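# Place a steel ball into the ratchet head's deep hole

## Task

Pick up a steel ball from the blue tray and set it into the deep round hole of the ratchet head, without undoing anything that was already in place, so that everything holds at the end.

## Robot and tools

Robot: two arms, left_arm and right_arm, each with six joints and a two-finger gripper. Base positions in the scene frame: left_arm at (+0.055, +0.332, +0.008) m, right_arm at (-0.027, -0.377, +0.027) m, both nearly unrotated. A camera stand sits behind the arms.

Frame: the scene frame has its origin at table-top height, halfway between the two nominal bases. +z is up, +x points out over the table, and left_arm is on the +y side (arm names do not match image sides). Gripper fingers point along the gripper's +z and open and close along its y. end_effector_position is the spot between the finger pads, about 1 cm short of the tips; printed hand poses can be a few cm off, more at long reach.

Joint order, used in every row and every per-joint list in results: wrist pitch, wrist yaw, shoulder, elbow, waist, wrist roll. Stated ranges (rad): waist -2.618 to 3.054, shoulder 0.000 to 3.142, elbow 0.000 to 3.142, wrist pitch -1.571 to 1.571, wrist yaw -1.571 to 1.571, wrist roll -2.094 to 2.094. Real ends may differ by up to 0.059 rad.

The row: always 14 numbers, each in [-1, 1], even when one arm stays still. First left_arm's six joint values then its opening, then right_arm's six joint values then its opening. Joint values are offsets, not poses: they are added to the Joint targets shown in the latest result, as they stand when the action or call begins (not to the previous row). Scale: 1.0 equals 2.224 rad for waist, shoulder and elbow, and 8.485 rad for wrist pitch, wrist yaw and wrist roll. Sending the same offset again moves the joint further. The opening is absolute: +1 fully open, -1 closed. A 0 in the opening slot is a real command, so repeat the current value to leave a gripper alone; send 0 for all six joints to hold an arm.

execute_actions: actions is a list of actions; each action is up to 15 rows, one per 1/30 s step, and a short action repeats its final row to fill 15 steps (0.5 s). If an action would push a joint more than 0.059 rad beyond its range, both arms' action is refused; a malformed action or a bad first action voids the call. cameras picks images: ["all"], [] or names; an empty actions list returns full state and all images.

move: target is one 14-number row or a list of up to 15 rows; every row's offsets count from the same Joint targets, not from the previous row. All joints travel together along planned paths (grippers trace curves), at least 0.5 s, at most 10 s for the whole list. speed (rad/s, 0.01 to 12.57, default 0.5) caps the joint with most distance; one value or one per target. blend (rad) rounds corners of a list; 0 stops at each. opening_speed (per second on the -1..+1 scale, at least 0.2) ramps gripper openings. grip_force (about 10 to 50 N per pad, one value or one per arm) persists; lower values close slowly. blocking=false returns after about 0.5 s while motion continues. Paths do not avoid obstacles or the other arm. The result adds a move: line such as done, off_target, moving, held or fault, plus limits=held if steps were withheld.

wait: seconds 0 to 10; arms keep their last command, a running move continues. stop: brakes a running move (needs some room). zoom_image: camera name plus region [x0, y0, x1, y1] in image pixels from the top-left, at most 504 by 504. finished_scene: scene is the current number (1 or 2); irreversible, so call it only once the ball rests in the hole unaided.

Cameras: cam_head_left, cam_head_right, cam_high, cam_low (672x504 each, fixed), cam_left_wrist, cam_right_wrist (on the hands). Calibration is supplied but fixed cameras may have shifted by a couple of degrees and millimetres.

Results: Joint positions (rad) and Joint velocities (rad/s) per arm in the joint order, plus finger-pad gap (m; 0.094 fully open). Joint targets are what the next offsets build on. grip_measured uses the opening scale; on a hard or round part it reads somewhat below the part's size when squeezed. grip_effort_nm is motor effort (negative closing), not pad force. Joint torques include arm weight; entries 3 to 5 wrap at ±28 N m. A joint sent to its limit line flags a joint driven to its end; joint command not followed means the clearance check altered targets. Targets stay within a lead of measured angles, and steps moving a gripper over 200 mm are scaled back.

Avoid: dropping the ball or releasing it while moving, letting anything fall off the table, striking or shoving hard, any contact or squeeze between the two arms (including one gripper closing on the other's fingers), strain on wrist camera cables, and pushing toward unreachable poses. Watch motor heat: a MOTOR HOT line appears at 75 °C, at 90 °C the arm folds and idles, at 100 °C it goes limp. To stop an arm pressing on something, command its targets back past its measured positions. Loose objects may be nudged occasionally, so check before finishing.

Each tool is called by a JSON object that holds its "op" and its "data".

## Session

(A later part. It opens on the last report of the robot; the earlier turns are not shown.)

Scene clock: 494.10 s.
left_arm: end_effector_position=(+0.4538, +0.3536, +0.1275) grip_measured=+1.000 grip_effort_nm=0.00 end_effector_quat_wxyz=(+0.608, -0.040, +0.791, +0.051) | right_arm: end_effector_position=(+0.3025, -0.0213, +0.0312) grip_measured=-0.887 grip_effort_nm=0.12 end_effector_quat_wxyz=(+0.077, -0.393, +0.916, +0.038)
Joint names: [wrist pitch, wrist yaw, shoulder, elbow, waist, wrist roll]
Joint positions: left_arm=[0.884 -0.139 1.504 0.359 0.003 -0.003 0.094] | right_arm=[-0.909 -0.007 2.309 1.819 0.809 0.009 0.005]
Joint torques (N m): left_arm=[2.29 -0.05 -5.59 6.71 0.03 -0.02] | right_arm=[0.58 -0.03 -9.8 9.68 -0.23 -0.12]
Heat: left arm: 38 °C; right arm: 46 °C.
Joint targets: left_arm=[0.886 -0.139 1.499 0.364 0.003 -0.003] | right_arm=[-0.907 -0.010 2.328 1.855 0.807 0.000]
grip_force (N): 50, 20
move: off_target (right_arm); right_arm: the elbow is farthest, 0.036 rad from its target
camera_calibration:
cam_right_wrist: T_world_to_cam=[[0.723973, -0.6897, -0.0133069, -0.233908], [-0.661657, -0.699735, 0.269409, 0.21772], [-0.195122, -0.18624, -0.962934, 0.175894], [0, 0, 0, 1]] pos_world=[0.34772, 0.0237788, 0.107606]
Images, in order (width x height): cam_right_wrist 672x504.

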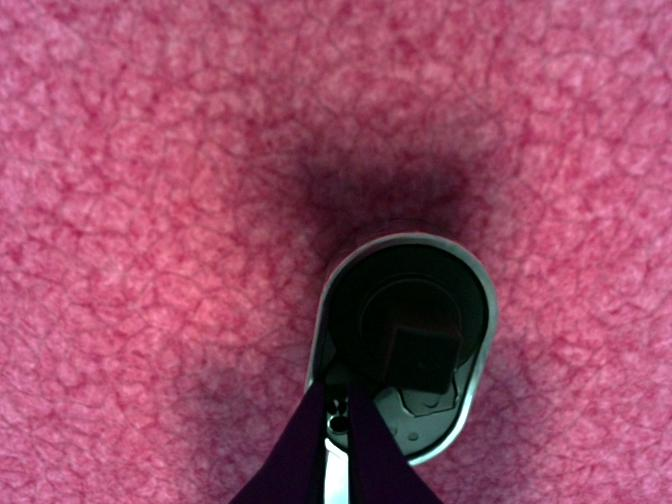

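{"op": "move", "data": {"target": [0,0,0,0,0,0,1,0.0003,0,0.0016,0,0,0,-0.885], "speed": 0.05}}

{"op": "move", "data": {"target": [0,0,0,0,0,0,1,0,0,0,0,0,0,-0.95], "opening_speed": 0.2, "cameras": ["cam_right_wrist"]}}

{"op": "zoom_image", "data": {"camera": "cam_right_wrist", "region": [270, 330, 410, 440]}}

Scene clock: 500.80 s.
left_arm: end_effector_position=(+0.4538, +0.3536, +0.1275) grip_measured=+1.000 grip_effort_nm=0.00 end_effector_quat_wxyz=(+0.608, -0.040, +0.791, +0.051) | right_arm: end_effector_position=(+0.3025, -0.0213, +0.0312) grip_measured=-0.887 grip_effort_nm=0.12 end_effector_quat_wxyz=(+0.077, -0.393, +0.916, +0.038)
Joint names: [wrist pitch, wrist yaw, shoulder, elbow, waist, wrist roll]
Joint positions: left_arm=[0.884 -0.139 1.504 0.359 0.003 -0.003 0.094] | right_arm=[-0.909 -0.007 2.309 1.819 0.809 0.009 0.005]
Joint torques (N m): left_arm=[2.29 -0.04 -5.59 6.72 0.03 -0.02] | right_arm=[0.6 -0.02 -9.72 9.7 -0.23 -0.15]
Heat: left arm: 38 °C; right arm: 46 °C.
Joint targets: left_arm=[0.886 -0.139 1.499 0.364 0.003 -0.003] | right_arm=[-0.904 -0.010 2.332 1.855 0.807 0.000]
grip_force (N): 50, 20
move: off_target (right_arm); right_arm: the elbow is farthest, 0.036 rad from its target

Scene clock: 501.47 s.
left_arm: end_effector_position=(+0.4538, +0.3536, +0.1275) grip_measured=+1.000 grip_effort_nm=0.00 end_effector_quat_wxyz=(+0.608, -0.040, +0.791, +0.051) | right_arm: end_effector_position=(+0.3043, -0.0192, +0.0335) grip_measured=-0.948 grip_effort_nm=-0.08 end_effector_quat_wxyz=(+0.081, -0.393, +0.915, +0.040)
Joint names: [wrist pitch, wrist yaw, shoulder, elbow, waist, wrist roll]
Joint positions: left_arm=[0.884 -0.139 1.504 0.359 0.003 -0.003 0.094] | right_arm=[-0.908 -0.008 2.309 1.826 0.809 0.008 0.002]
Joint torques (N m): left_arm=[2.29 -0.05 -5.59 6.71 0.03 -0.01] | right_arm=[0.6 -0.01 -9.58 9.03 -0.35 -0.12]
Heat: left arm: 38 °C; right arm: 45 °C.
Joint targets: left_arm=[0.886 -0.139 1.499 0.364 0.003 -0.003] | right_arm=[-0.904 -0.010 2.332 1.855 0.807 0.000]
grip_force (N): 50, 20
move: done
camera_calibration:
cam_right_wrist: T_world_to_cam=[[0.724416, -0.689219, -0.0141088, -0.233786], [-0.662799, -0.701982, 0.260613, 0.220352], [-0.189523, -0.179441, -0.96534, 0.177301], [0, 0, 0, 1]] pos_world=[0.34901, 0.0253685, 0.11043]
Images, in order (width x height): cam_right_wrist 672x504.

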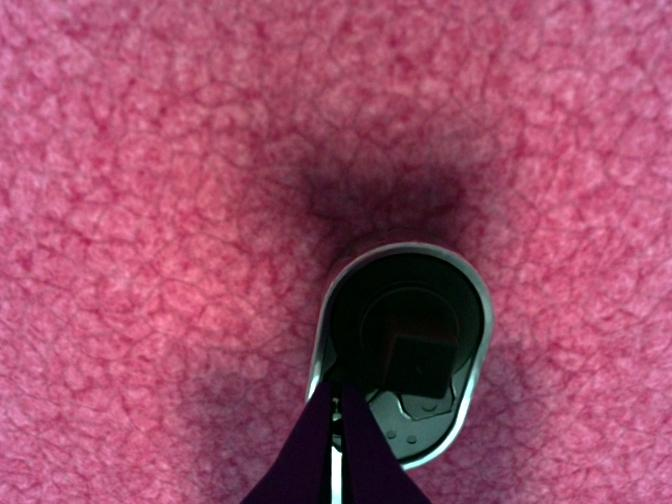

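Scaled by 3.600 from the camera's 672x504 image, which has a finer 960x720 frame.

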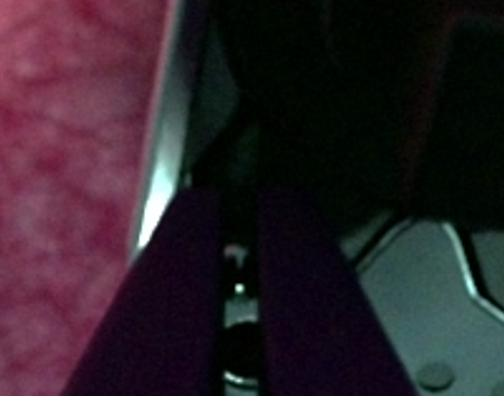

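{"op": "move", "data": {"target": [0,0,0,0,0,0,1,0,0,0,0,0,0,-0.885], "opening_speed": 0.3}}

{"op": "move", "data": {"target": [0,0,0,0,0,0,1,0,0,0.0018,0,0,0,-0.885], "speed": 0.05, "cameras": ["cam_right_wrist"]}}

{"op": "zoom_image", "data": {"camera": "cam_right_wrist", "region": [270, 330, 410, 440]}}

Scene clock: 530.43 s.
left_arm: end_effector_position=(+0.4538, +0.3536, +0.1275) grip_measured=+1.000 grip_effort_nm=0.00 end_effector_quat_wxyz=(+0.608, -0.040, +0.791, +0.051) | right_arm: end_effector_position=(+0.3039, -0.0196, +0.0312) grip_measured=-0.887 grip_effort_nm=0.12 end_effector_quat_wxyz=(+0.078, -0.393, +0.915, +0.039)
Joint names: [wrist pitch, wrist yaw, shoulder, elbow, waist, wrist roll]
Joint positions: left_arm=[0.884 -0.139 1.504 0.359 0.003 -0.003 0.094] | right_arm=[-0.908 -0.008 2.314 1.826 0.809 0.008 0.005]
Joint torques (N m): left_arm=[2.29 -0.05 -5.59 6.72 0.03 -0.01] | right_arm=[0.59 0 -9.96 9.09 -0.18 -0.12]
Heat: left arm: 38 °C; right arm: 45 °C.
Joint targets: left_arm=[0.886 -0.139 1.499 0.364 0.003 -0.003] | right_arm=[-0.904 -0.010 2.332 1.855 0.807 0.000]
grip_force (N): 50, 20
move: done

Scene clock: 531.13 s.
left_arm: end_effector_position=(+0.4538, +0.3536, +0.1275) grip_measured=+1.000 grip_effort_nm=0.00 end_effector_quat_wxyz=(+0.608, -0.040, +0.791, +0.051) | right_arm: end_effector_position=(+0.3039, -0.0196, +0.0312) grip_measured=-0.887 grip_effort_nm=0.12 end_effector_quat_wxyz=(+0.078, -0.393, +0.915, +0.039)
Joint names: [wrist pitch, wrist yaw, shoulder, elbow, waist, wrist roll]
Joint positions: left_arm=[0.884 -0.139 1.504 0.359 0.003 -0.003 0.094] | right_arm=[-0.908 -0.008 2.314 1.826 0.809 0.008 0.005]
Joint torques (N m): left_arm=[2.29 -0.04 -5.59 6.71 0.03 -0.01] | right_arm=[0.58 -0.01 -9.72 9.05 -0.23 -0.11]
Heat: left arm: 38 °C; right arm: 45 °C.
Joint targets: left_arm=[0.886 -0.139 1.499 0.364 0.003 -0.003] | right_arm=[-0.904 -0.010 2.336 1.855 0.807 0.000]
grip_force (N): 50, 20
move: done
camera_calibration:
cam_right_wrist: T_world_to_cam=[[0.724347, -0.689292, -0.0140777, -0.233866], [-0.661923, -0.701007, 0.265421, 0.219986], [-0.192821, -0.182939, -0.96403, 0.175822], [0, 0, 0, 1]] pos_world=[0.348916, 0.0251743, 0.107817]
Images, in order (width x height): cam_right_wrist 672x504.

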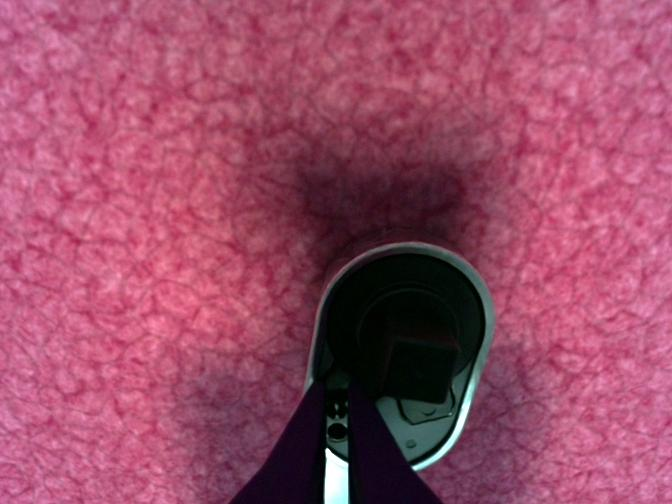

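Scaled by 3.600 from the camera's 672x504 image, which has a finer 960x720 frame.

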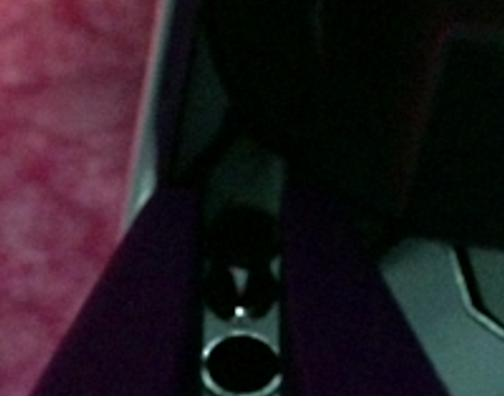

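{"op": "move", "data": {"target": [0,0,0,0,0,0,1,0,0,0.0014,0,0,0,-0.885], "speed": 0.05, "cameras": ["cam_right_wrist"]}}

{"op": "zoom_image", "data": {"camera": "cam_right_wrist", "region": [270, 330, 410, 440]}}

Scene clock: 553.83 s.
left_arm: end_effector_position=(+0.4538, +0.3536, +0.1275) grip_measured=+1.000 grip_effort_nm=0.00 end_effector_quat_wxyz=(+0.608, -0.040, +0.791, +0.051) | right_arm: end_effector_position=(+0.3037, -0.0199, +0.0299) grip_measured=-0.887 grip_effort_nm=0.12 end_effector_quat_wxyz=(+0.077, -0.393, +0.915, +0.038)
Joint names: [wrist pitch, wrist yaw, shoulder, elbow, waist, wrist roll]
Joint positions: left_arm=[0.884 -0.139 1.504 0.359 0.003 -0.003 0.094] | right_arm=[-0.908 -0.008 2.317 1.826 0.809 0.008 0.005]
Joint torques (N m): left_arm=[2.29 -0.04 -5.59 6.72 0.03 -0.02] | right_arm=[0.6 -0.01 -9.8 9.09 -0.13 -0.13]
Heat: left arm: 38 °C; right arm: 44 °C.
Joint targets: left_arm=[0.886 -0.139 1.499 0.364 0.003 -0.003] | right_arm=[-0.904 -0.010 2.339 1.855 0.807 0.000]
grip_force (N): 50, 20
move: done
camera_calibration:
cam_right_wrist: T_world_to_cam=[[0.7243, -0.689344, -0.0139871, -0.233805], [-0.661477, -0.700457, 0.267969, 0.219857], [-0.19452, -0.184838, -0.963326, 0.175013], [0, 0, 0, 1]] pos_world=[0.348818, 0.0251775, 0.10641]
Images, in order (width x height): cam_right_wrist 672x504.

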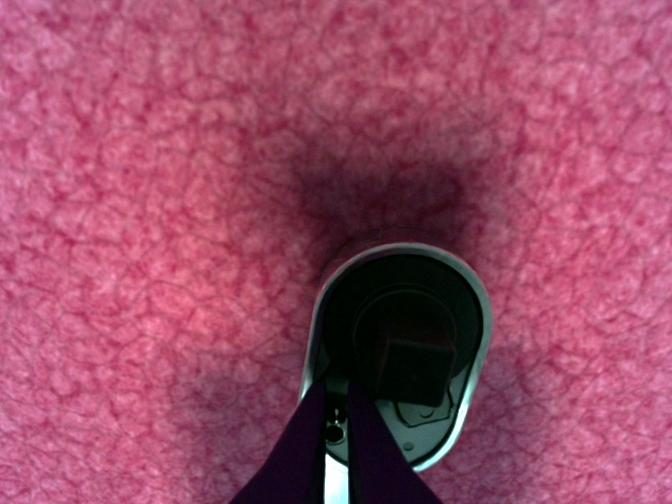

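Scaled by 3.600 from the camera's 672x504 image, which has a finer 960x720 frame.

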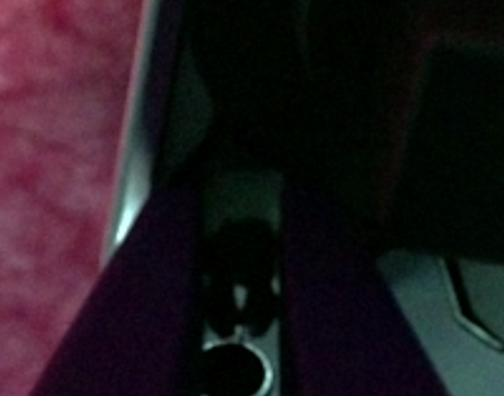

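{"op": "move", "data": {"target": [0,0,0,0,0,0,1,0,0,0,0,0,0,-0.93], "opening_speed": 0.2, "cameras": ["cam_right_wrist"]}}

{"op": "zoom_image", "data": {"camera": "cam_right_wrist", "region": [270, 330, 410, 440]}}

Scene clock: 558.10 s.
left_arm: end_effector_position=(+0.4538, +0.3536, +0.1275) grip_measured=+1.000 grip_effort_nm=0.00 end_effector_quat_wxyz=(+0.608, -0.040, +0.791, +0.051) | right_arm: end_effector_position=(+0.3037, -0.0199, +0.0299) grip_measured=-0.924 grip_effort_nm=-0.30 end_effector_quat_wxyz=(+0.077, -0.393, +0.915, +0.038)
Joint names: [wrist pitch, wrist yaw, shoulder, elbow, waist, wrist roll]
Joint positions: left_arm=[0.884 -0.139 1.504 0.359 0.003 -0.003 0.094] | right_arm=[-0.908 -0.008 2.317 1.826 0.809 0.008 0.004]
Joint torques (N m): left_arm=[2.28 -0.04 -5.59 6.71 0.03 -0.01] | right_arm=[0.57 -0.02 -9.77 8.94 -0.23 -0.12]
Heat: left arm: 38 °C; right arm: 44 °C.
Joint targets: left_arm=[0.886 -0.139 1.499 0.364 0.003 -0.003] | right_arm=[-0.904 -0.010 2.339 1.855 0.807 0.000]
grip_force (N): 50, 20
move: done
camera_calibration:
cam_right_wrist: T_world_to_cam=[[0.7243, -0.689344, -0.0139871, -0.233805], [-0.661477, -0.700457, 0.267969, 0.219857], [-0.19452, -0.184838, -0.963326, 0.175013], [0, 0, 0, 1]] pos_world=[0.348818, 0.0251775, 0.10641]
Images, in order (width x height): cam_right_wrist 672x504.

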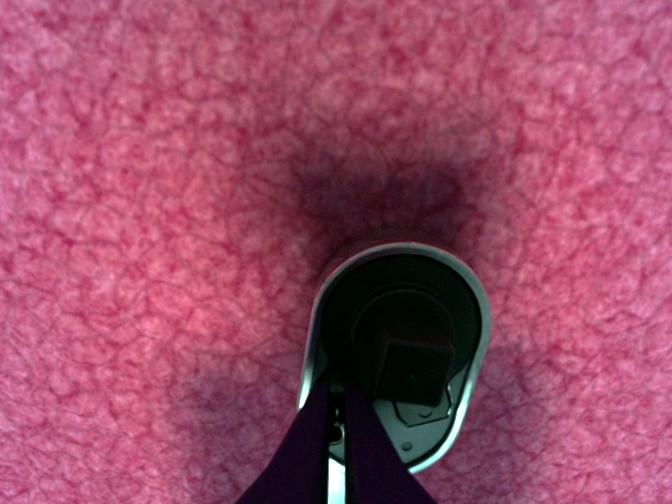

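Scaled by 3.600 from the camera's 672x504 image, which has a finer 960x720 frame.

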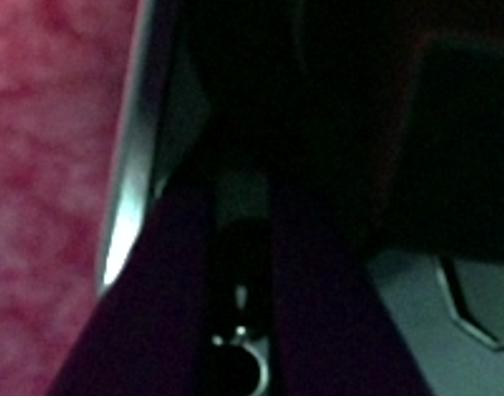

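{"op": "move", "data": {"target": [0,0,0,0,0,0,1,0,0,0,0,0,0,-1], "opening_speed": 0.3}}

{"op": "move", "data": {"target": [0,0,0,0,0,0,1,0,0,0,0.0082,0,0,-1], "speed": 0.05, "cameras": ["cam_right_wrist"]}}

{"op": "zoom_image", "data": {"camera": "cam_right_wrist", "region": [270, 330, 410, 440]}}

Scene clock: 574.07 s.
left_arm: end_effector_position=(+0.4538, +0.3536, +0.1275) grip_measured=+1.000 grip_effort_nm=0.00 end_effector_quat_wxyz=(+0.608, -0.040, +0.791, +0.051) | right_arm: end_effector_position=(+0.3037, -0.0199, +0.0299) grip_measured=-0.938 grip_effort_nm=-0.45 end_effector_quat_wxyz=(+0.077, -0.393, +0.915, +0.038)
Joint names: [wrist pitch, wrist yaw, shoulder, elbow, waist, wrist roll]
Joint positions: left_arm=[0.884 -0.139 1.504 0.359 0.003 -0.003 0.094] | right_arm=[-0.908 -0.008 2.317 1.826 0.809 0.008 0.003]
Joint torques (N m): left_arm=[2.29 -0.04 -5.59 6.72 0.03 -0.01] | right_arm=[0.58 -0.02 -9.77 9.01 -0.16 -0.12]
Heat: left arm: 38 °C; right arm: 44 °C.
Joint targets: left_arm=[0.886 -0.139 1.499 0.364 0.003 -0.003] | right_arm=[-0.904 -0.010 2.339 1.855 0.807 0.000]
grip_force (N): 50, 20
move: done

Scene clock: 574.77 s.
left_arm: end_effector_position=(+0.4538, +0.3536, +0.1275) grip_measured=+1.000 grip_effort_nm=0.00 end_effector_quat_wxyz=(+0.608, -0.040, +0.791, +0.051) | right_arm: end_effector_position=(+0.3049, -0.0185, +0.0302) grip_measured=-0.938 grip_effort_nm=-0.46 end_effector_quat_wxyz=(+0.079, -0.393, +0.915, +0.039)
Joint names: [wrist pitch, wrist yaw, shoulder, elbow, waist, wrist roll]
Joint positions: left_arm=[0.884 -0.139 1.504 0.359 0.003 -0.003 0.094] | right_arm=[-0.908 -0.008 2.321 1.833 0.809 0.008 0.003]
Joint torques (N m): left_arm=[2.29 -0.05 -5.59 6.71 0.05 -0.01] | right_arm=[0.58 0 -10.03 10.06 -0.18 -0.11]
Heat: left arm: 38 °C; right arm: 44 °C.
Joint targets: left_arm=[0.886 -0.139 1.499 0.364 0.003 -0.003] | right_arm=[-0.904 -0.010 2.339 1.873 0.807 0.000]
grip_force (N): 50, 20
move: off_target (right_arm); right_arm: the elbow is farthest, 0.040 rad from its target
camera_calibration:
cam_right_wrist: T_world_to_cam=[[0.724339, -0.689299, -0.0141252, -0.233837], [-0.662076, -0.701155, 0.264645, 0.221796], [-0.192324, -0.182341, -0.964242, 0.175183], [0, 0, 0, 1]] pos_world=[0.349915, 0.0262733, 0.106919]
Images, in order (width x height): cam_right_wrist 672x504.

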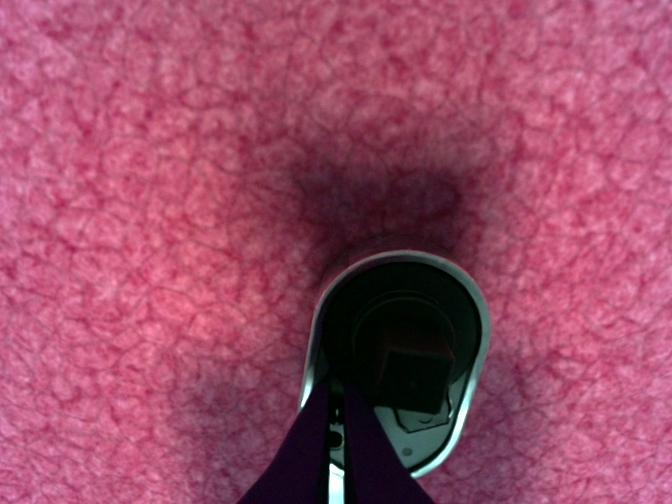

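Scaled by 3.600 from the camera's 672x504 image, which has a finer 960x720 frame.

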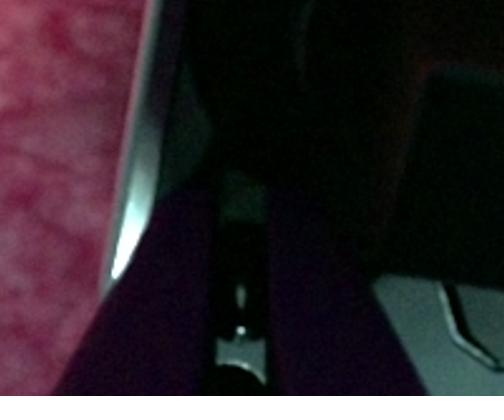

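{"op": "move", "data": {"target": [[0,0,0,0,0,0,1,0,0,0,0.0063,0,0,-1],[0,0,0,0,0,0,1,-0.0061,0,0,0.0063,0.0034,0,-1]], "speed": 0.06, "cameras": ["cam_right_wrist"]}}

{"op": "zoom_image", "data": {"camera": "cam_right_wrist", "region": [270, 330, 410, 440]}}

Scene clock: 585.73 s.
left_arm: end_effector_position=(+0.4538, +0.3536, +0.1275) grip_measured=+1.000 grip_effort_nm=0.00 end_effector_quat_wxyz=(+0.608, -0.040, +0.791, +0.051) | right_arm: end_effector_position=(+0.3010, -0.0228, +0.0322) grip_measured=-0.938 grip_effort_nm=-0.46 end_effector_quat_wxyz=(+0.066, -0.393, +0.916, +0.033)
Joint names: [wrist pitch, wrist yaw, shoulder, elbow, waist, wrist roll]
Joint positions: left_arm=[0.884 -0.139 1.504 0.359 0.003 -0.003 0.094] | right_arm=[-0.949 -0.008 2.322 1.848 0.809 0.008 0.003]
Joint velocities: left_arm=[within noise] | right_arm=[0.007 -0.168 0.002 0.007 -0.007 0.037 0.001]
Joint torques (N m): left_arm=[2.29 -0.05 -5.59 6.71 0.02 -0.02] | right_arm=[0.42 -0.02 -10.11 9.91 0.51 -0.11]
Heat: left arm: 38 °C; right arm: 45 °C.
Joint targets: left_arm=[0.886 -0.139 1.499 0.364 0.003 -0.003] | right_arm=[-0.956 -0.010 2.339 1.887 0.815 0.000]
grip_force (N): 50, 20
move: off_target (right_arm); right_arm: the elbow is farthest, 0.039 rad from its target
camera_calibration:
cam_right_wrist: T_world_to_cam=[[0.724066, -0.689592, -0.0138396, -0.233741], [-0.656877, -0.695556, 0.291058, 0.213425], [-0.210337, -0.201654, -0.956605, 0.180218], [0, 0, 0, 1]] pos_world=[0.347344, 0.0236051, 0.107044]
Images, in order (width x height): cam_right_wrist 672x504.

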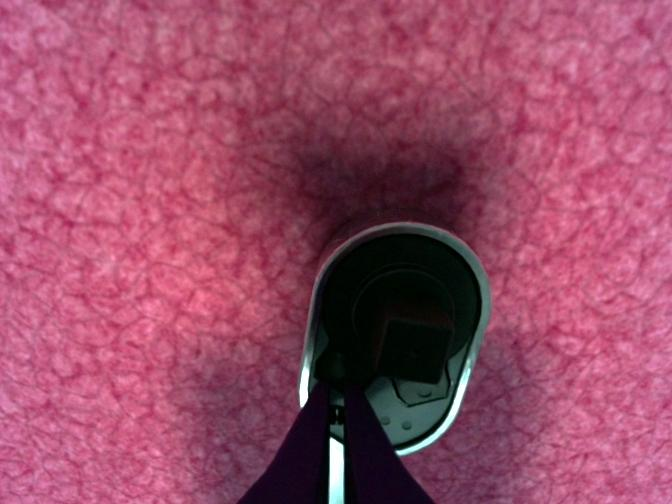

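Scaled by 3.600 from the camera's 672x504 image, which has a finer 960x720 frame.

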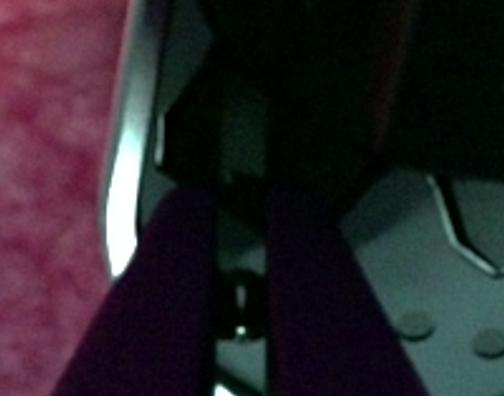

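{"op": "move", "data": {"target": [0,0,0,0,0,0,1,-0.0018,0,0,0,0.0009,0,-1], "speed": 0.06, "cameras": ["cam_right_wrist"]}}

{"op": "zoom_image", "data": {"camera": "cam_right_wrist", "region": [290, 330, 430, 440]}}

Scene clock: 618.20 s.
left_arm: end_effector_position=(+0.4538, +0.3536, +0.1274) grip_measured=+1.000 grip_effort_nm=0.00 end_effector_quat_wxyz=(+0.608, -0.040, +0.791, +0.051) | right_arm: end_effector_position=(+0.2979, -0.0250, +0.0316) grip_measured=-0.938 grip_effort_nm=-0.46 end_effector_quat_wxyz=(+0.059, -0.394, +0.917, +0.031)
Joint names: [wrist pitch, wrist yaw, shoulder, elbow, waist, wrist roll]
Joint positions: left_arm=[0.884 -0.139 1.504 0.359 0.003 -0.003 0.094] | right_arm=[-0.964 -0.008 2.322 1.848 0.811 0.008 0.003]
Joint torques (N m): left_arm=[2.29 -0.04 -5.59 6.72 0.03 -0.01] | right_arm=[0.36 -0.02 -10.02 9.87 0.42 -0.11]
Heat: left arm: 38 °C; right arm: 47 °C.
Joint targets: left_arm=[0.886 -0.139 1.499 0.364 0.003 -0.003] | right_arm=[-0.971 -0.010 2.339 1.887 0.817 0.000]
grip_force (N): 50, 20
move: off_target (right_arm); right_arm: the elbow is farthest, 0.039 rad from its target
camera_calibration:
cam_right_wrist: T_world_to_cam=[[0.724998, -0.688614, -0.0137359, -0.233338], [-0.652761, -0.69334, 0.305258, 0.208349], [-0.219728, -0.212345, -0.952171, 0.181068], [0, 0, 0, 1]] pos_world=[0.344958, 0.0222256, 0.105602]
Images, in order (width x height): cam_right_wrist 672x504.

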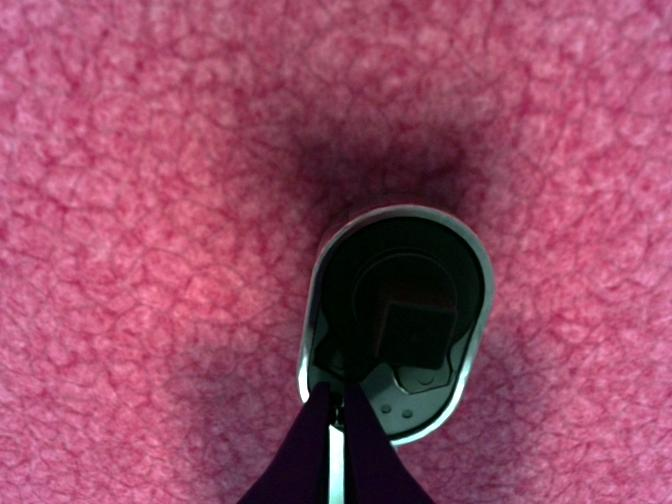

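Scaled by 3.600 from the camera's 672x504 image, which has a finer 960x720 frame.

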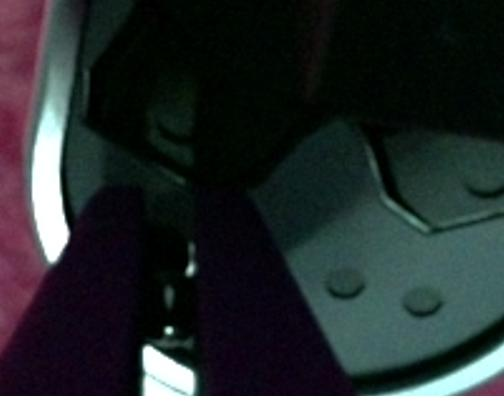

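{"op": "move", "data": {"target": [0,0,0,0,0,0,1,0,0,0,0,0.0012,0,-1], "speed": 0.06}}

{"op": "move", "data": {"target": [0,0,0,0,0,0,1,0,0,0.0026,0,0,0,-1], "speed": 0.06, "cameras": ["cam_right_wrist"]}}

{"op": "zoom_image", "data": {"camera": "cam_right_wrist", "region": [290, 330, 430, 440]}}

Scene clock: 632.77 s.
left_arm: end_effector_position=(+0.4538, +0.3536, +0.1274) grip_measured=+1.000 grip_effort_nm=0.00 end_effector_quat_wxyz=(+0.608, -0.040, +0.791, +0.051) | right_arm: end_effector_position=(+0.2968, -0.0240, +0.0316) grip_measured=-0.938 grip_effort_nm=-0.46 end_effector_quat_wxyz=(+0.059, -0.396, +0.916, +0.031)
Joint names: [wrist pitch, wrist yaw, shoulder, elbow, waist, wrist roll]
Joint positions: left_arm=[0.884 -0.139 1.504 0.359 0.003 -0.003 0.094] | right_arm=[-0.964 -0.008 2.322 1.848 0.814 0.008 0.003]
Joint torques (N m): left_arm=[2.29 -0.04 -5.59 6.71 0.02 -0.02] | right_arm=[0.4 -0.04 -10.13 9.94 0.13 -0.13]
Heat: left arm: 38 °C; right arm: 48 °C.
Joint targets: left_arm=[0.886 -0.139 1.499 0.364 0.003 -0.003] | right_arm=[-0.971 -0.010 2.339 1.887 0.819 0.000]
grip_force (N): 50, 20
move: off_target (right_arm); right_arm: the elbow is farthest, 0.039 rad from its target

Scene clock: 633.47 s.
left_arm: end_effector_position=(+0.4538, +0.3536, +0.1274) grip_measured=+1.000 grip_effort_nm=0.00 end_effector_quat_wxyz=(+0.608, -0.040, +0.791, +0.051) | right_arm: end_effector_position=(+0.2966, -0.0243, +0.0307) grip_measured=-0.938 grip_effort_nm=-0.46 end_effector_quat_wxyz=(+0.058, -0.396, +0.916, +0.030)
Joint names: [wrist pitch, wrist yaw, shoulder, elbow, waist, wrist roll]
Joint positions: left_arm=[0.884 -0.139 1.504 0.359 0.003 -0.003 0.094] | right_arm=[-0.964 -0.008 2.324 1.848 0.814 0.008 0.003]
Joint torques (N m): left_arm=[2.29 -0.05 -5.59 6.72 0.02 -0.01] | right_arm=[0.39 -0.01 -9.92 9.95 0.38 -0.11]
Heat: left arm: 38 °C; right arm: 47 °C.
Joint targets: left_arm=[0.886 -0.139 1.499 0.364 0.003 -0.003] | right_arm=[-0.971 -0.010 2.345 1.887 0.819 0.000]
grip_force (N): 50, 20
move: off_target (right_arm); right_arm: the elbow is farthest, 0.039 rad from its target
camera_calibration:
cam_right_wrist: T_world_to_cam=[[0.727052, -0.686447, -0.0136663, -0.232477], [-0.650135, -0.694718, 0.307721, 0.20741], [-0.220728, -0.214844, -0.951379, 0.180261], [0, 0, 0, 1]] pos_world=[0.343656, 0.0232362, 0.104495]
Images, in order (width x height): cam_right_wrist 672x504.

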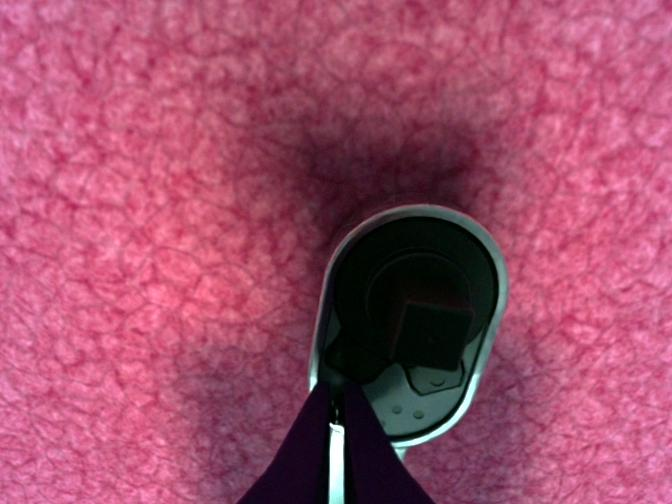

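Scaled by 3.600 from the camera's 672x504 image, which has a finer 960x720 frame.

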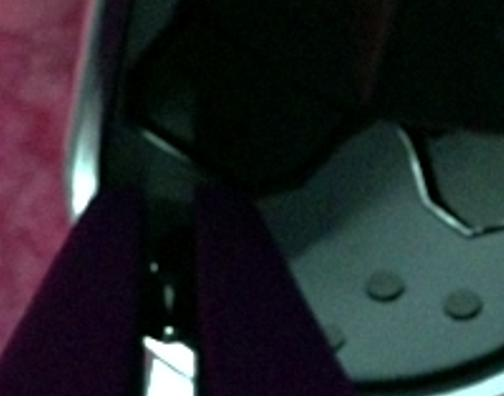

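{"op": "move", "data": {"target": [0,0,0,0,0,0,1,0,0.0019,0,0,0,0,-1], "speed": 0.06, "cameras": ["cam_right_wrist"]}}

{"op": "zoom_image", "data": {"camera": "cam_right_wrist", "region": [290, 330, 430, 440]}}

Scene clock: 643.67 s.
left_arm: end_effector_position=(+0.4538, +0.3536, +0.1274) grip_measured=+1.000 grip_effort_nm=0.00 end_effector_quat_wxyz=(+0.608, -0.040, +0.791, +0.051) | right_arm: end_effector_position=(+0.2967, -0.0244, +0.0307) grip_measured=-0.938 grip_effort_nm=-0.46 end_effector_quat_wxyz=(+0.058, -0.396, +0.916, +0.030)
Joint names: [wrist pitch, wrist yaw, shoulder, elbow, waist, wrist roll]
Joint positions: left_arm=[0.884 -0.139 1.504 0.359 0.003 -0.003 0.094] | right_arm=[-0.964 -0.007 2.324 1.848 0.814 0.008 0.003]
Joint torques (N m): left_arm=[2.29 -0.05 -5.59 6.72 0.02 -0.01] | right_arm=[0.4 0.14 -9.83 9.87 0.43 -0.11]
Heat: left arm: 39 °C; right arm: 47 °C.
Joint targets: left_arm=[0.886 -0.139 1.499 0.364 0.003 -0.003] | right_arm=[-0.971 0.006 2.345 1.887 0.819 0.000]
grip_force (N): 50, 20
move: off_target (right_arm); right_arm: the elbow is farthest, 0.039 rad from its target
camera_calibration:
cam_right_wrist: T_world_to_cam=[[0.726994, -0.686528, -0.0125945, -0.232708], [-0.650436, -0.69442, 0.307756, 0.207498], [-0.220029, -0.215545, -0.951382, 0.180039], [0, 0, 0, 1]] pos_world=[0.343755, 0.0231371, 0.104496]
Images, in order (width x height): cam_right_wrist 672x504.

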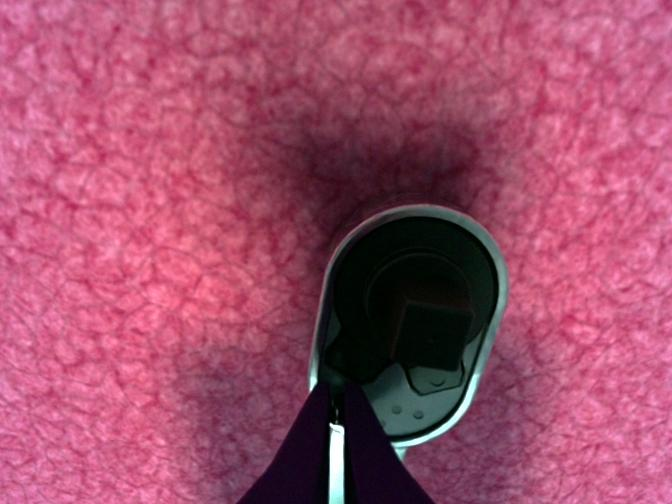

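Scaled by 3.600 from the camera's 672x504 image, which has a finer 960x720 frame.

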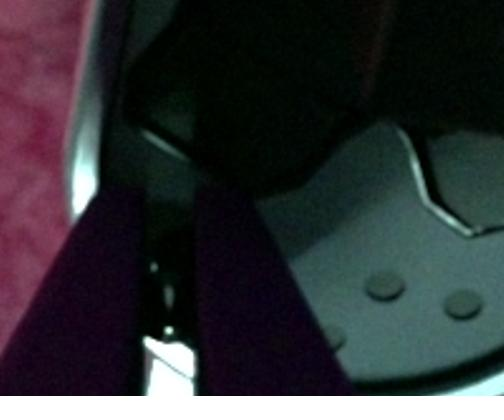

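{"op": "move", "data": {"target": [0,0,0,0,0,0,1,0,0.0007,0,0,0,0,-1], "speed": 0.06, "cameras": ["cam_right_wrist"]}}

{"op": "zoom_image", "data": {"camera": "cam_right_wrist", "region": [290, 330, 430, 440]}}

Scene clock: 648.20 s.
left_arm: end_effector_position=(+0.4538, +0.3536, +0.1274) grip_measured=+1.000 grip_effort_nm=0.00 end_effector_quat_wxyz=(+0.608, -0.040, +0.791, +0.051) | right_arm: end_effector_position=(+0.2975, -0.0252, +0.0307) grip_measured=-0.938 grip_effort_nm=-0.46 end_effector_quat_wxyz=(+0.060, -0.396, +0.916, +0.027)
Joint names: [wrist pitch, wrist yaw, shoulder, elbow, waist, wrist roll]
Joint positions: left_arm=[0.884 -0.139 1.504 0.359 0.003 -0.003 0.094] | right_arm=[-0.964 -0.001 2.324 1.848 0.814 0.008 0.003]
Joint torques (N m): left_arm=[2.29 -0.05 -5.59 6.71 0.03 -0.02] | right_arm=[0.41 0.11 -9.91 9.85 0.25 -0.14]
Heat: left arm: 39 °C; right arm: 47 °C.
Joint targets: left_arm=[0.886 -0.139 1.499 0.364 0.003 -0.003] | right_arm=[-0.971 0.012 2.345 1.887 0.819 0.000]
grip_force (N): 50, 20
move: off_target (right_arm); right_arm: the elbow is farthest, 0.039 rad from its target
camera_calibration:
cam_right_wrist: T_world_to_cam=[[0.726461, -0.687177, -0.00644752, -0.233852], [-0.652404, -0.692587, 0.307722, 0.208113], [-0.215925, -0.219342, -0.951454, 0.178727], [0, 0, 0, 1]] pos_world=[0.344249, 0.0226412, 0.104501]
Images, in order (width x height): cam_right_wrist 672x504.

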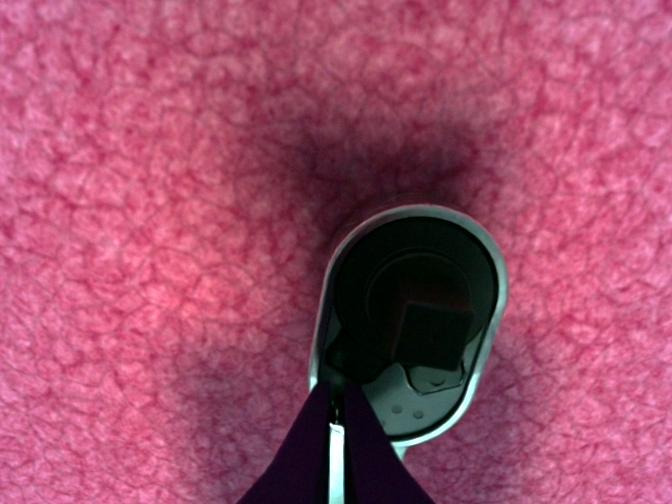

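Scaled by 3.600 from the camera's 672x504 image, which has a finer 960x720 frame.

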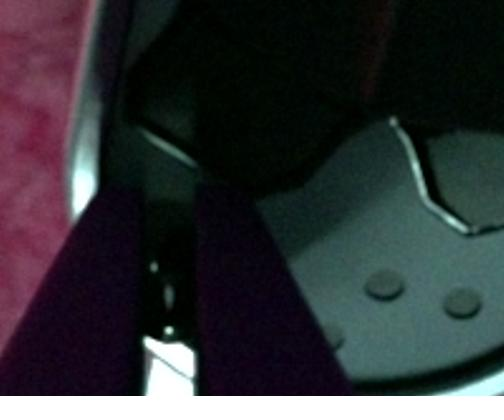

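{"op": "move", "data": {"target": [[0,0,0,0,0,0,1,0,0,0,0.0043,0,0,-1],[0,0,0,0,0,0,1,-0.0011,0,0,0.0043,0,0,-1]], "speed": 0.06, "cameras": ["cam_right_wrist"]}}

{"op": "zoom_image", "data": {"camera": "cam_right_wrist", "region": [290, 330, 430, 440]}}

Scene clock: 661.87 s.
left_arm: end_effector_position=(+0.4538, +0.3536, +0.1274) grip_measured=+1.000 grip_effort_nm=0.00 end_effector_quat_wxyz=(+0.608, -0.040, +0.791, +0.051) | right_arm: end_effector_position=(+0.2980, -0.0250, +0.0317) grip_measured=-0.938 grip_effort_nm=-0.46 end_effector_quat_wxyz=(+0.059, -0.396, +0.916, +0.026)
Joint names: [wrist pitch, wrist yaw, shoulder, elbow, waist, wrist roll]
Joint positions: left_arm=[0.884 -0.139 1.504 0.359 0.003 -0.003 0.094] | right_arm=[-0.973 0 2.327 1.857 0.814 0.008 0.003]
Joint torques (N m): left_arm=[2.29 -0.04 -5.59 6.71 0.03 -0.01] | right_arm=[0.39 0.12 -10.03 9.89 0.43 -0.12]
Heat: left arm: 39 °C; right arm: 47 °C.
Joint targets: left_arm=[0.886 -0.139 1.499 0.364 0.003 -0.003] | right_arm=[-0.981 0.012 2.345 1.897 0.819 0.000]
grip_force (N): 50, 20
move: off_target (right_arm); right_arm: the elbow is farthest, 0.039 rad from its target
camera_calibration:
cam_right_wrist: T_world_to_cam=[[0.726404, -0.687246, -0.00537197, -0.234094], [-0.652202, -0.691786, 0.309941, 0.208085], [-0.216722, -0.221639, -0.950741, 0.17991], [0, 0, 0, 1]] pos_world=[0.344751, 0.0229446, 0.105296]
Images, in order (width x height): cam_right_wrist 672x504.

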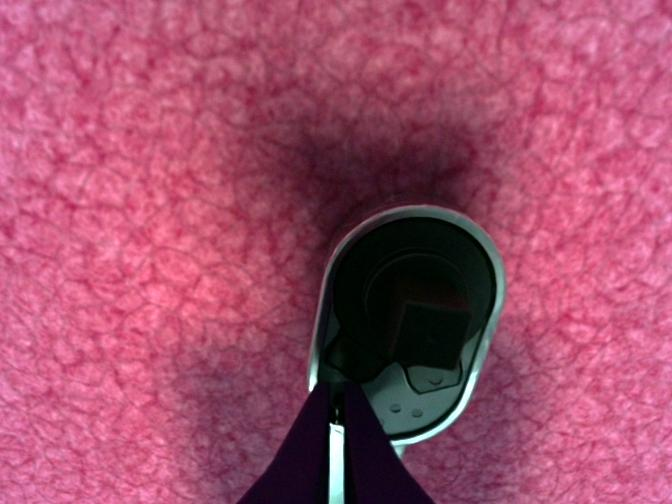

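Scaled by 3.600 from the camera's 672x504 image, which has a finer 960x720 frame.

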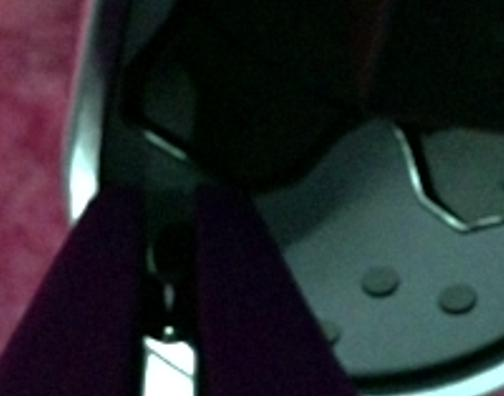

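{"op": "move", "data": {"target": [0,0,0,0,0,0,1,0,0.0007,0,0,0,0,-1], "speed": 0.06, "cameras": ["cam_right_wrist"]}}

{"op": "zoom_image", "data": {"camera": "cam_right_wrist", "region": [290, 330, 430, 440]}}

Scene clock: 669.07 s.
left_arm: end_effector_position=(+0.4538, +0.3536, +0.1274) grip_measured=+1.000 grip_effort_nm=0.00 end_effector_quat_wxyz=(+0.608, -0.040, +0.791, +0.051) | right_arm: end_effector_position=(+0.2986, -0.0257, +0.0317) grip_measured=-0.938 grip_effort_nm=-0.46 end_effector_quat_wxyz=(+0.060, -0.395, +0.916, +0.023)
Joint names: [wrist pitch, wrist yaw, shoulder, elbow, waist, wrist roll]
Joint positions: left_arm=[0.884 -0.139 1.504 0.359 0.003 -0.003 0.094] | right_arm=[-0.974 0.006 2.327 1.857 0.814 0.008 0.003]
Joint torques (N m): left_arm=[2.29 -0.05 -5.59 6.72 0.03 -0.01] | right_arm=[0.37 0.14 -9.99 9.88 0.42 -0.13]
Heat: left arm: 39 °C; right arm: 47 °C.
Joint targets: left_arm=[0.886 -0.139 1.499 0.364 0.003 -0.003] | right_arm=[-0.981 0.018 2.345 1.897 0.819 0.000]
grip_force (N): 50, 20
move: off_target (right_arm); right_arm: the elbow is farthest, 0.040 rad from its target
camera_calibration:
cam_right_wrist: T_world_to_cam=[[0.725916, -0.687784, -0.0000833699, -0.23503], [-0.653831, -0.690118, 0.31023, 0.208561], [-0.213429, -0.225146, -0.950661, 0.178845], [0, 0, 0, 1]] pos_world=[0.345146, 0.0225486, 0.1053]
Images, in order (width x height): cam_right_wrist 672x504.

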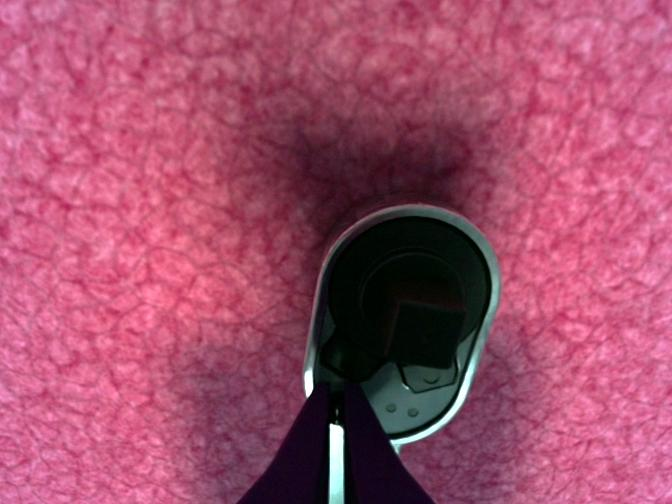

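Scaled by 3.600 from the camera's 672x504 image, which has a finer 960x720 frame.

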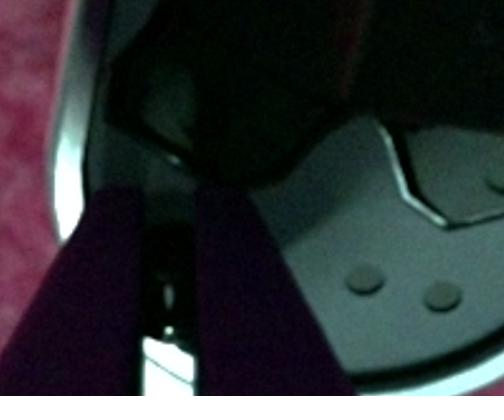

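{"op": "move", "data": {"target": [0,0,0,0,0,0,1,0,0.0003,0.0025,0,0,0,-1], "speed": 0.06, "cameras": ["cam_right_wrist"]}}

{"op": "zoom_image", "data": {"camera": "cam_right_wrist", "region": [290, 330, 430, 440]}}

Scene clock: 675.87 s.
left_arm: end_effector_position=(+0.4538, +0.3536, +0.1274) grip_measured=+1.000 grip_effort_nm=0.00 end_effector_quat_wxyz=(+0.608, -0.040, +0.791, +0.051) | right_arm: end_effector_position=(+0.2987, -0.0262, +0.0308) grip_measured=-0.938 grip_effort_nm=-0.46 end_effector_quat_wxyz=(+0.059, -0.395, +0.916, +0.022)
Joint names: [wrist pitch, wrist yaw, shoulder, elbow, waist, wrist roll]
Joint positions: left_arm=[0.884 -0.139 1.504 0.359 0.003 -0.003 0.094] | right_arm=[-0.974 0.008 2.329 1.857 0.814 0.008 0.003]
Joint torques (N m): left_arm=[2.29 -0.05 -5.59 6.71 0.03 -0.01] | right_arm=[0.41 0.14 -9.78 9.94 0.42 -0.11]
Heat: left arm: 39 °C; right arm: 47 °C.
Joint targets: left_arm=[0.886 -0.139 1.499 0.364 0.003 -0.003] | right_arm=[-0.981 0.021 2.351 1.897 0.819 0.000]
grip_force (N): 50, 20
move: off_target (right_arm); right_arm: the elbow is farthest, 0.040 rad from its target
camera_calibration:
cam_right_wrist: T_world_to_cam=[[0.72569, -0.688018, 0.00228002, -0.235469], [-0.654179, -0.688963, 0.312056, 0.208638], [-0.21313, -0.227947, -0.950061, 0.177742], [0, 0, 0, 1]] pos_world=[0.345246, 0.0222522, 0.104296]
Images, in order (width x height): cam_right_wrist 672x504.

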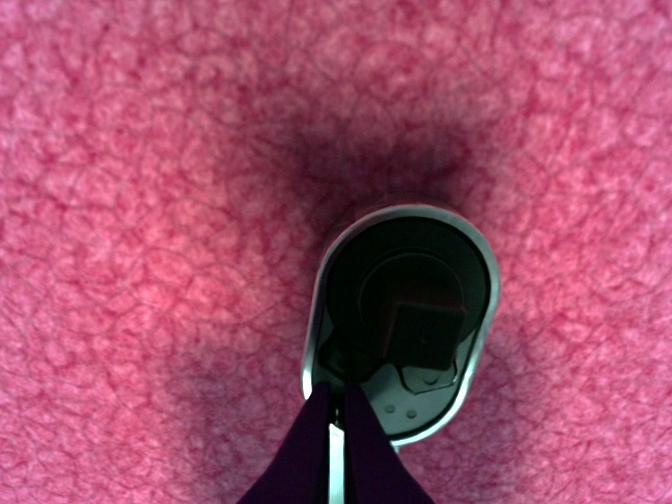

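Scaled by 3.600 from the camera's 672x504 image, which has a finer 960x720 frame.

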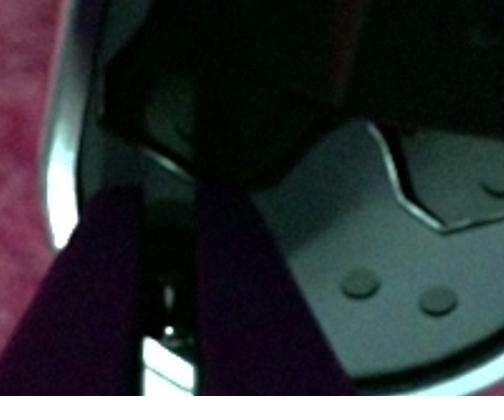

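{"op": "move", "data": {"target": [0,0,0,0,0,0,1,0,0,0,0,0,0,-0.885], "opening_speed": 0.2, "cameras": ["cam_right_wrist"]}}

{"op": "zoom_image", "data": {"camera": "cam_right_wrist", "region": [270, 330, 410, 440]}}

Scene clock: 683.30 s.
left_arm: end_effector_position=(+0.4538, +0.3536, +0.1274) grip_measured=+1.000 grip_effort_nm=0.00 end_effector_quat_wxyz=(+0.608, -0.040, +0.791, +0.051) | right_arm: end_effector_position=(+0.2990, -0.0264, +0.0308) grip_measured=-0.887 grip_effort_nm=0.12 end_effector_quat_wxyz=(+0.060, -0.395, +0.916, +0.021)
Joint names: [wrist pitch, wrist yaw, shoulder, elbow, waist, wrist roll]
Joint positions: left_arm=[0.884 -0.139 1.504 0.359 0.003 -0.003 0.094] | right_arm=[-0.974 0.01 2.329 1.857 0.814 0.008 0.005]
Joint torques (N m): left_arm=[2.29 -0.04 -5.59 6.72 0.03 -0.01] | right_arm=[0.38 0.13 -9.84 9.85 0.44 -0.09]
Heat: left arm: 39 °C; right arm: 47 °C.
Joint targets: left_arm=[0.886 -0.139 1.499 0.364 0.003 -0.003] | right_arm=[-0.981 0.021 2.351 1.897 0.819 0.000]
grip_force (N): 50, 20
move: off_target (right_arm); right_arm: the elbow is farthest, 0.040 rad from its target
camera_calibration:
cam_right_wrist: T_world_to_cam=[[0.725541, -0.688167, 0.00413866, -0.23582], [-0.654764, -0.688448, 0.311966, 0.208899], [-0.211835, -0.229054, -0.950084, 0.177344], [0, 0, 0, 1]] pos_world=[0.345444, 0.0221535, 0.104298]
Images, in order (width x height): cam_right_wrist 672x504.

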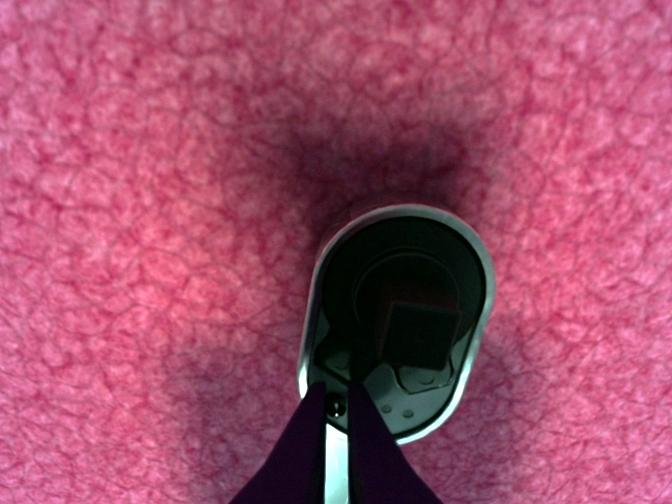

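Scaled by 3.600 from the camera's 672x504 image, which has a finer 960x720 frame.

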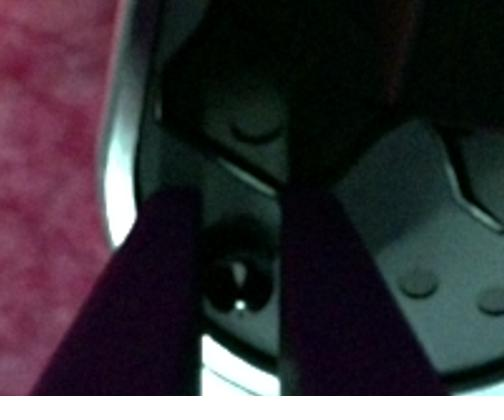

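{"op": "zoom_image", "data": {"camera": "cam_right_wrist", "region": [310, 370, 380, 430]}}

Scaled by 7.200 from the camera's 672x504 image, which has a finer 960x720 frame.

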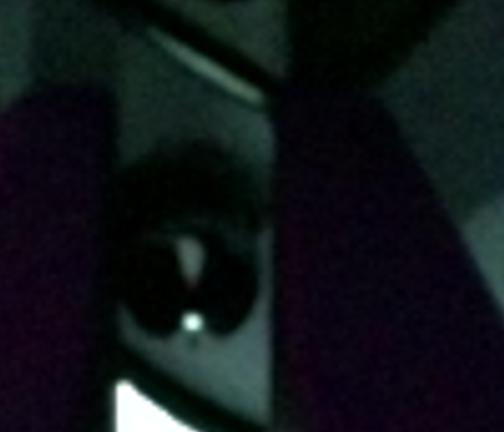

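{"op": "move", "data": {"target": [[0,0,0,0,0,0,1,0,0,0,0.004,0,0,-0.885],[0,0,0,0,0,0,1,-0.0012,0,0,0.009,0,0,-0.885],[0,0,0,0,0,0,1,-0.0024,0,0,0.018,0,0,-0.885]], "speed": 0.1, "blend": [0.005,0.005,0], "cameras": ["cam_right_wrist"]}}

{"op": "zoom_image", "data": {"camera": "cam_right_wrist", "region": [270, 330, 410, 440]}}

Scene clock: 701.87 s.
left_arm: end_effector_position=(+0.4538, +0.3536, +0.1274) grip_measured=+1.000 grip_effort_nm=0.00 end_effector_quat_wxyz=(+0.608, -0.040, +0.791, +0.051) | right_arm: end_effector_position=(+0.3038, -0.0213, +0.0396) grip_measured=-0.887 grip_effort_nm=0.12 end_effector_quat_wxyz=(+0.067, -0.395, +0.916, +0.024)
Joint names: [wrist pitch, wrist yaw, shoulder, elbow, waist, wrist roll]
Joint positions: left_arm=[0.884 -0.139 1.504 0.359 0.003 -0.003 0.094] | right_arm=[-0.993 0.01 2.333 1.899 0.814 0.008 0.005]
Joint torques (N m): left_arm=[2.29 -0.05 -5.59 6.72 0.03 -0.01] | right_arm=[0.41 0.11 -10.24 9.78 0.34 -0.12]
Heat: left arm: 39 °C; right arm: 47 °C.
Joint targets: left_arm=[0.886 -0.139 1.499 0.364 0.003 -0.003] | right_arm=[-1.001 0.021 2.351 1.937 0.819 0.000]
grip_force (N): 50, 20
move: off_target (right_arm); blend cut to 0.0044 rad at target 1; right_arm: the elbow is farthest, 0.038 rad from its target
camera_calibration:
cam_right_wrist: T_world_to_cam=[[0.725517, -0.688193, 0.00397775, -0.235773], [-0.658218, -0.692205, 0.295977, 0.214378], [-0.200936, -0.217354, -0.955187, 0.184946], [0, 0, 0, 1]] pos_world=[0.349327, 0.0263349, 0.114145]
Images, in order (width x height): cam_right_wrist 672x504.

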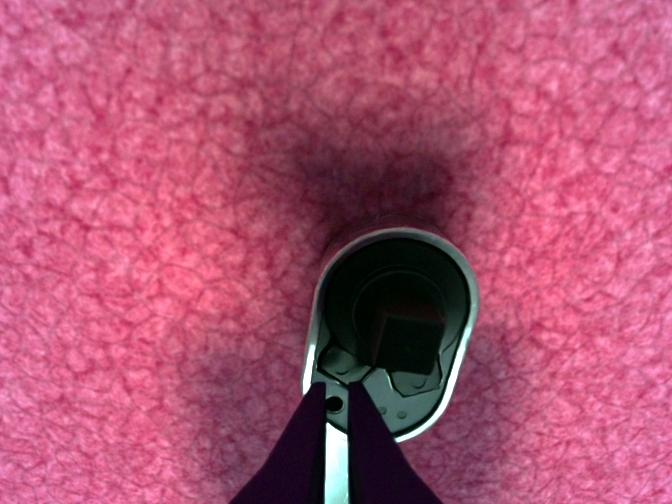

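Scaled by 3.600 from the camera's 672x504 image, which has a finer 960x720 frame.

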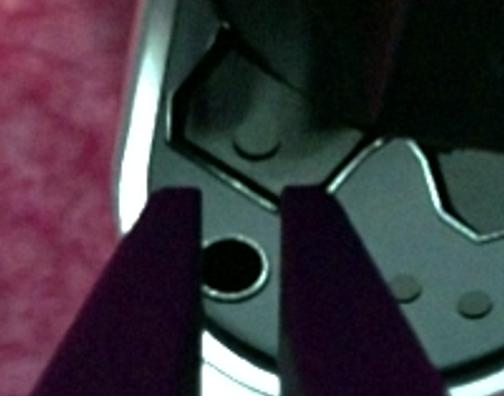

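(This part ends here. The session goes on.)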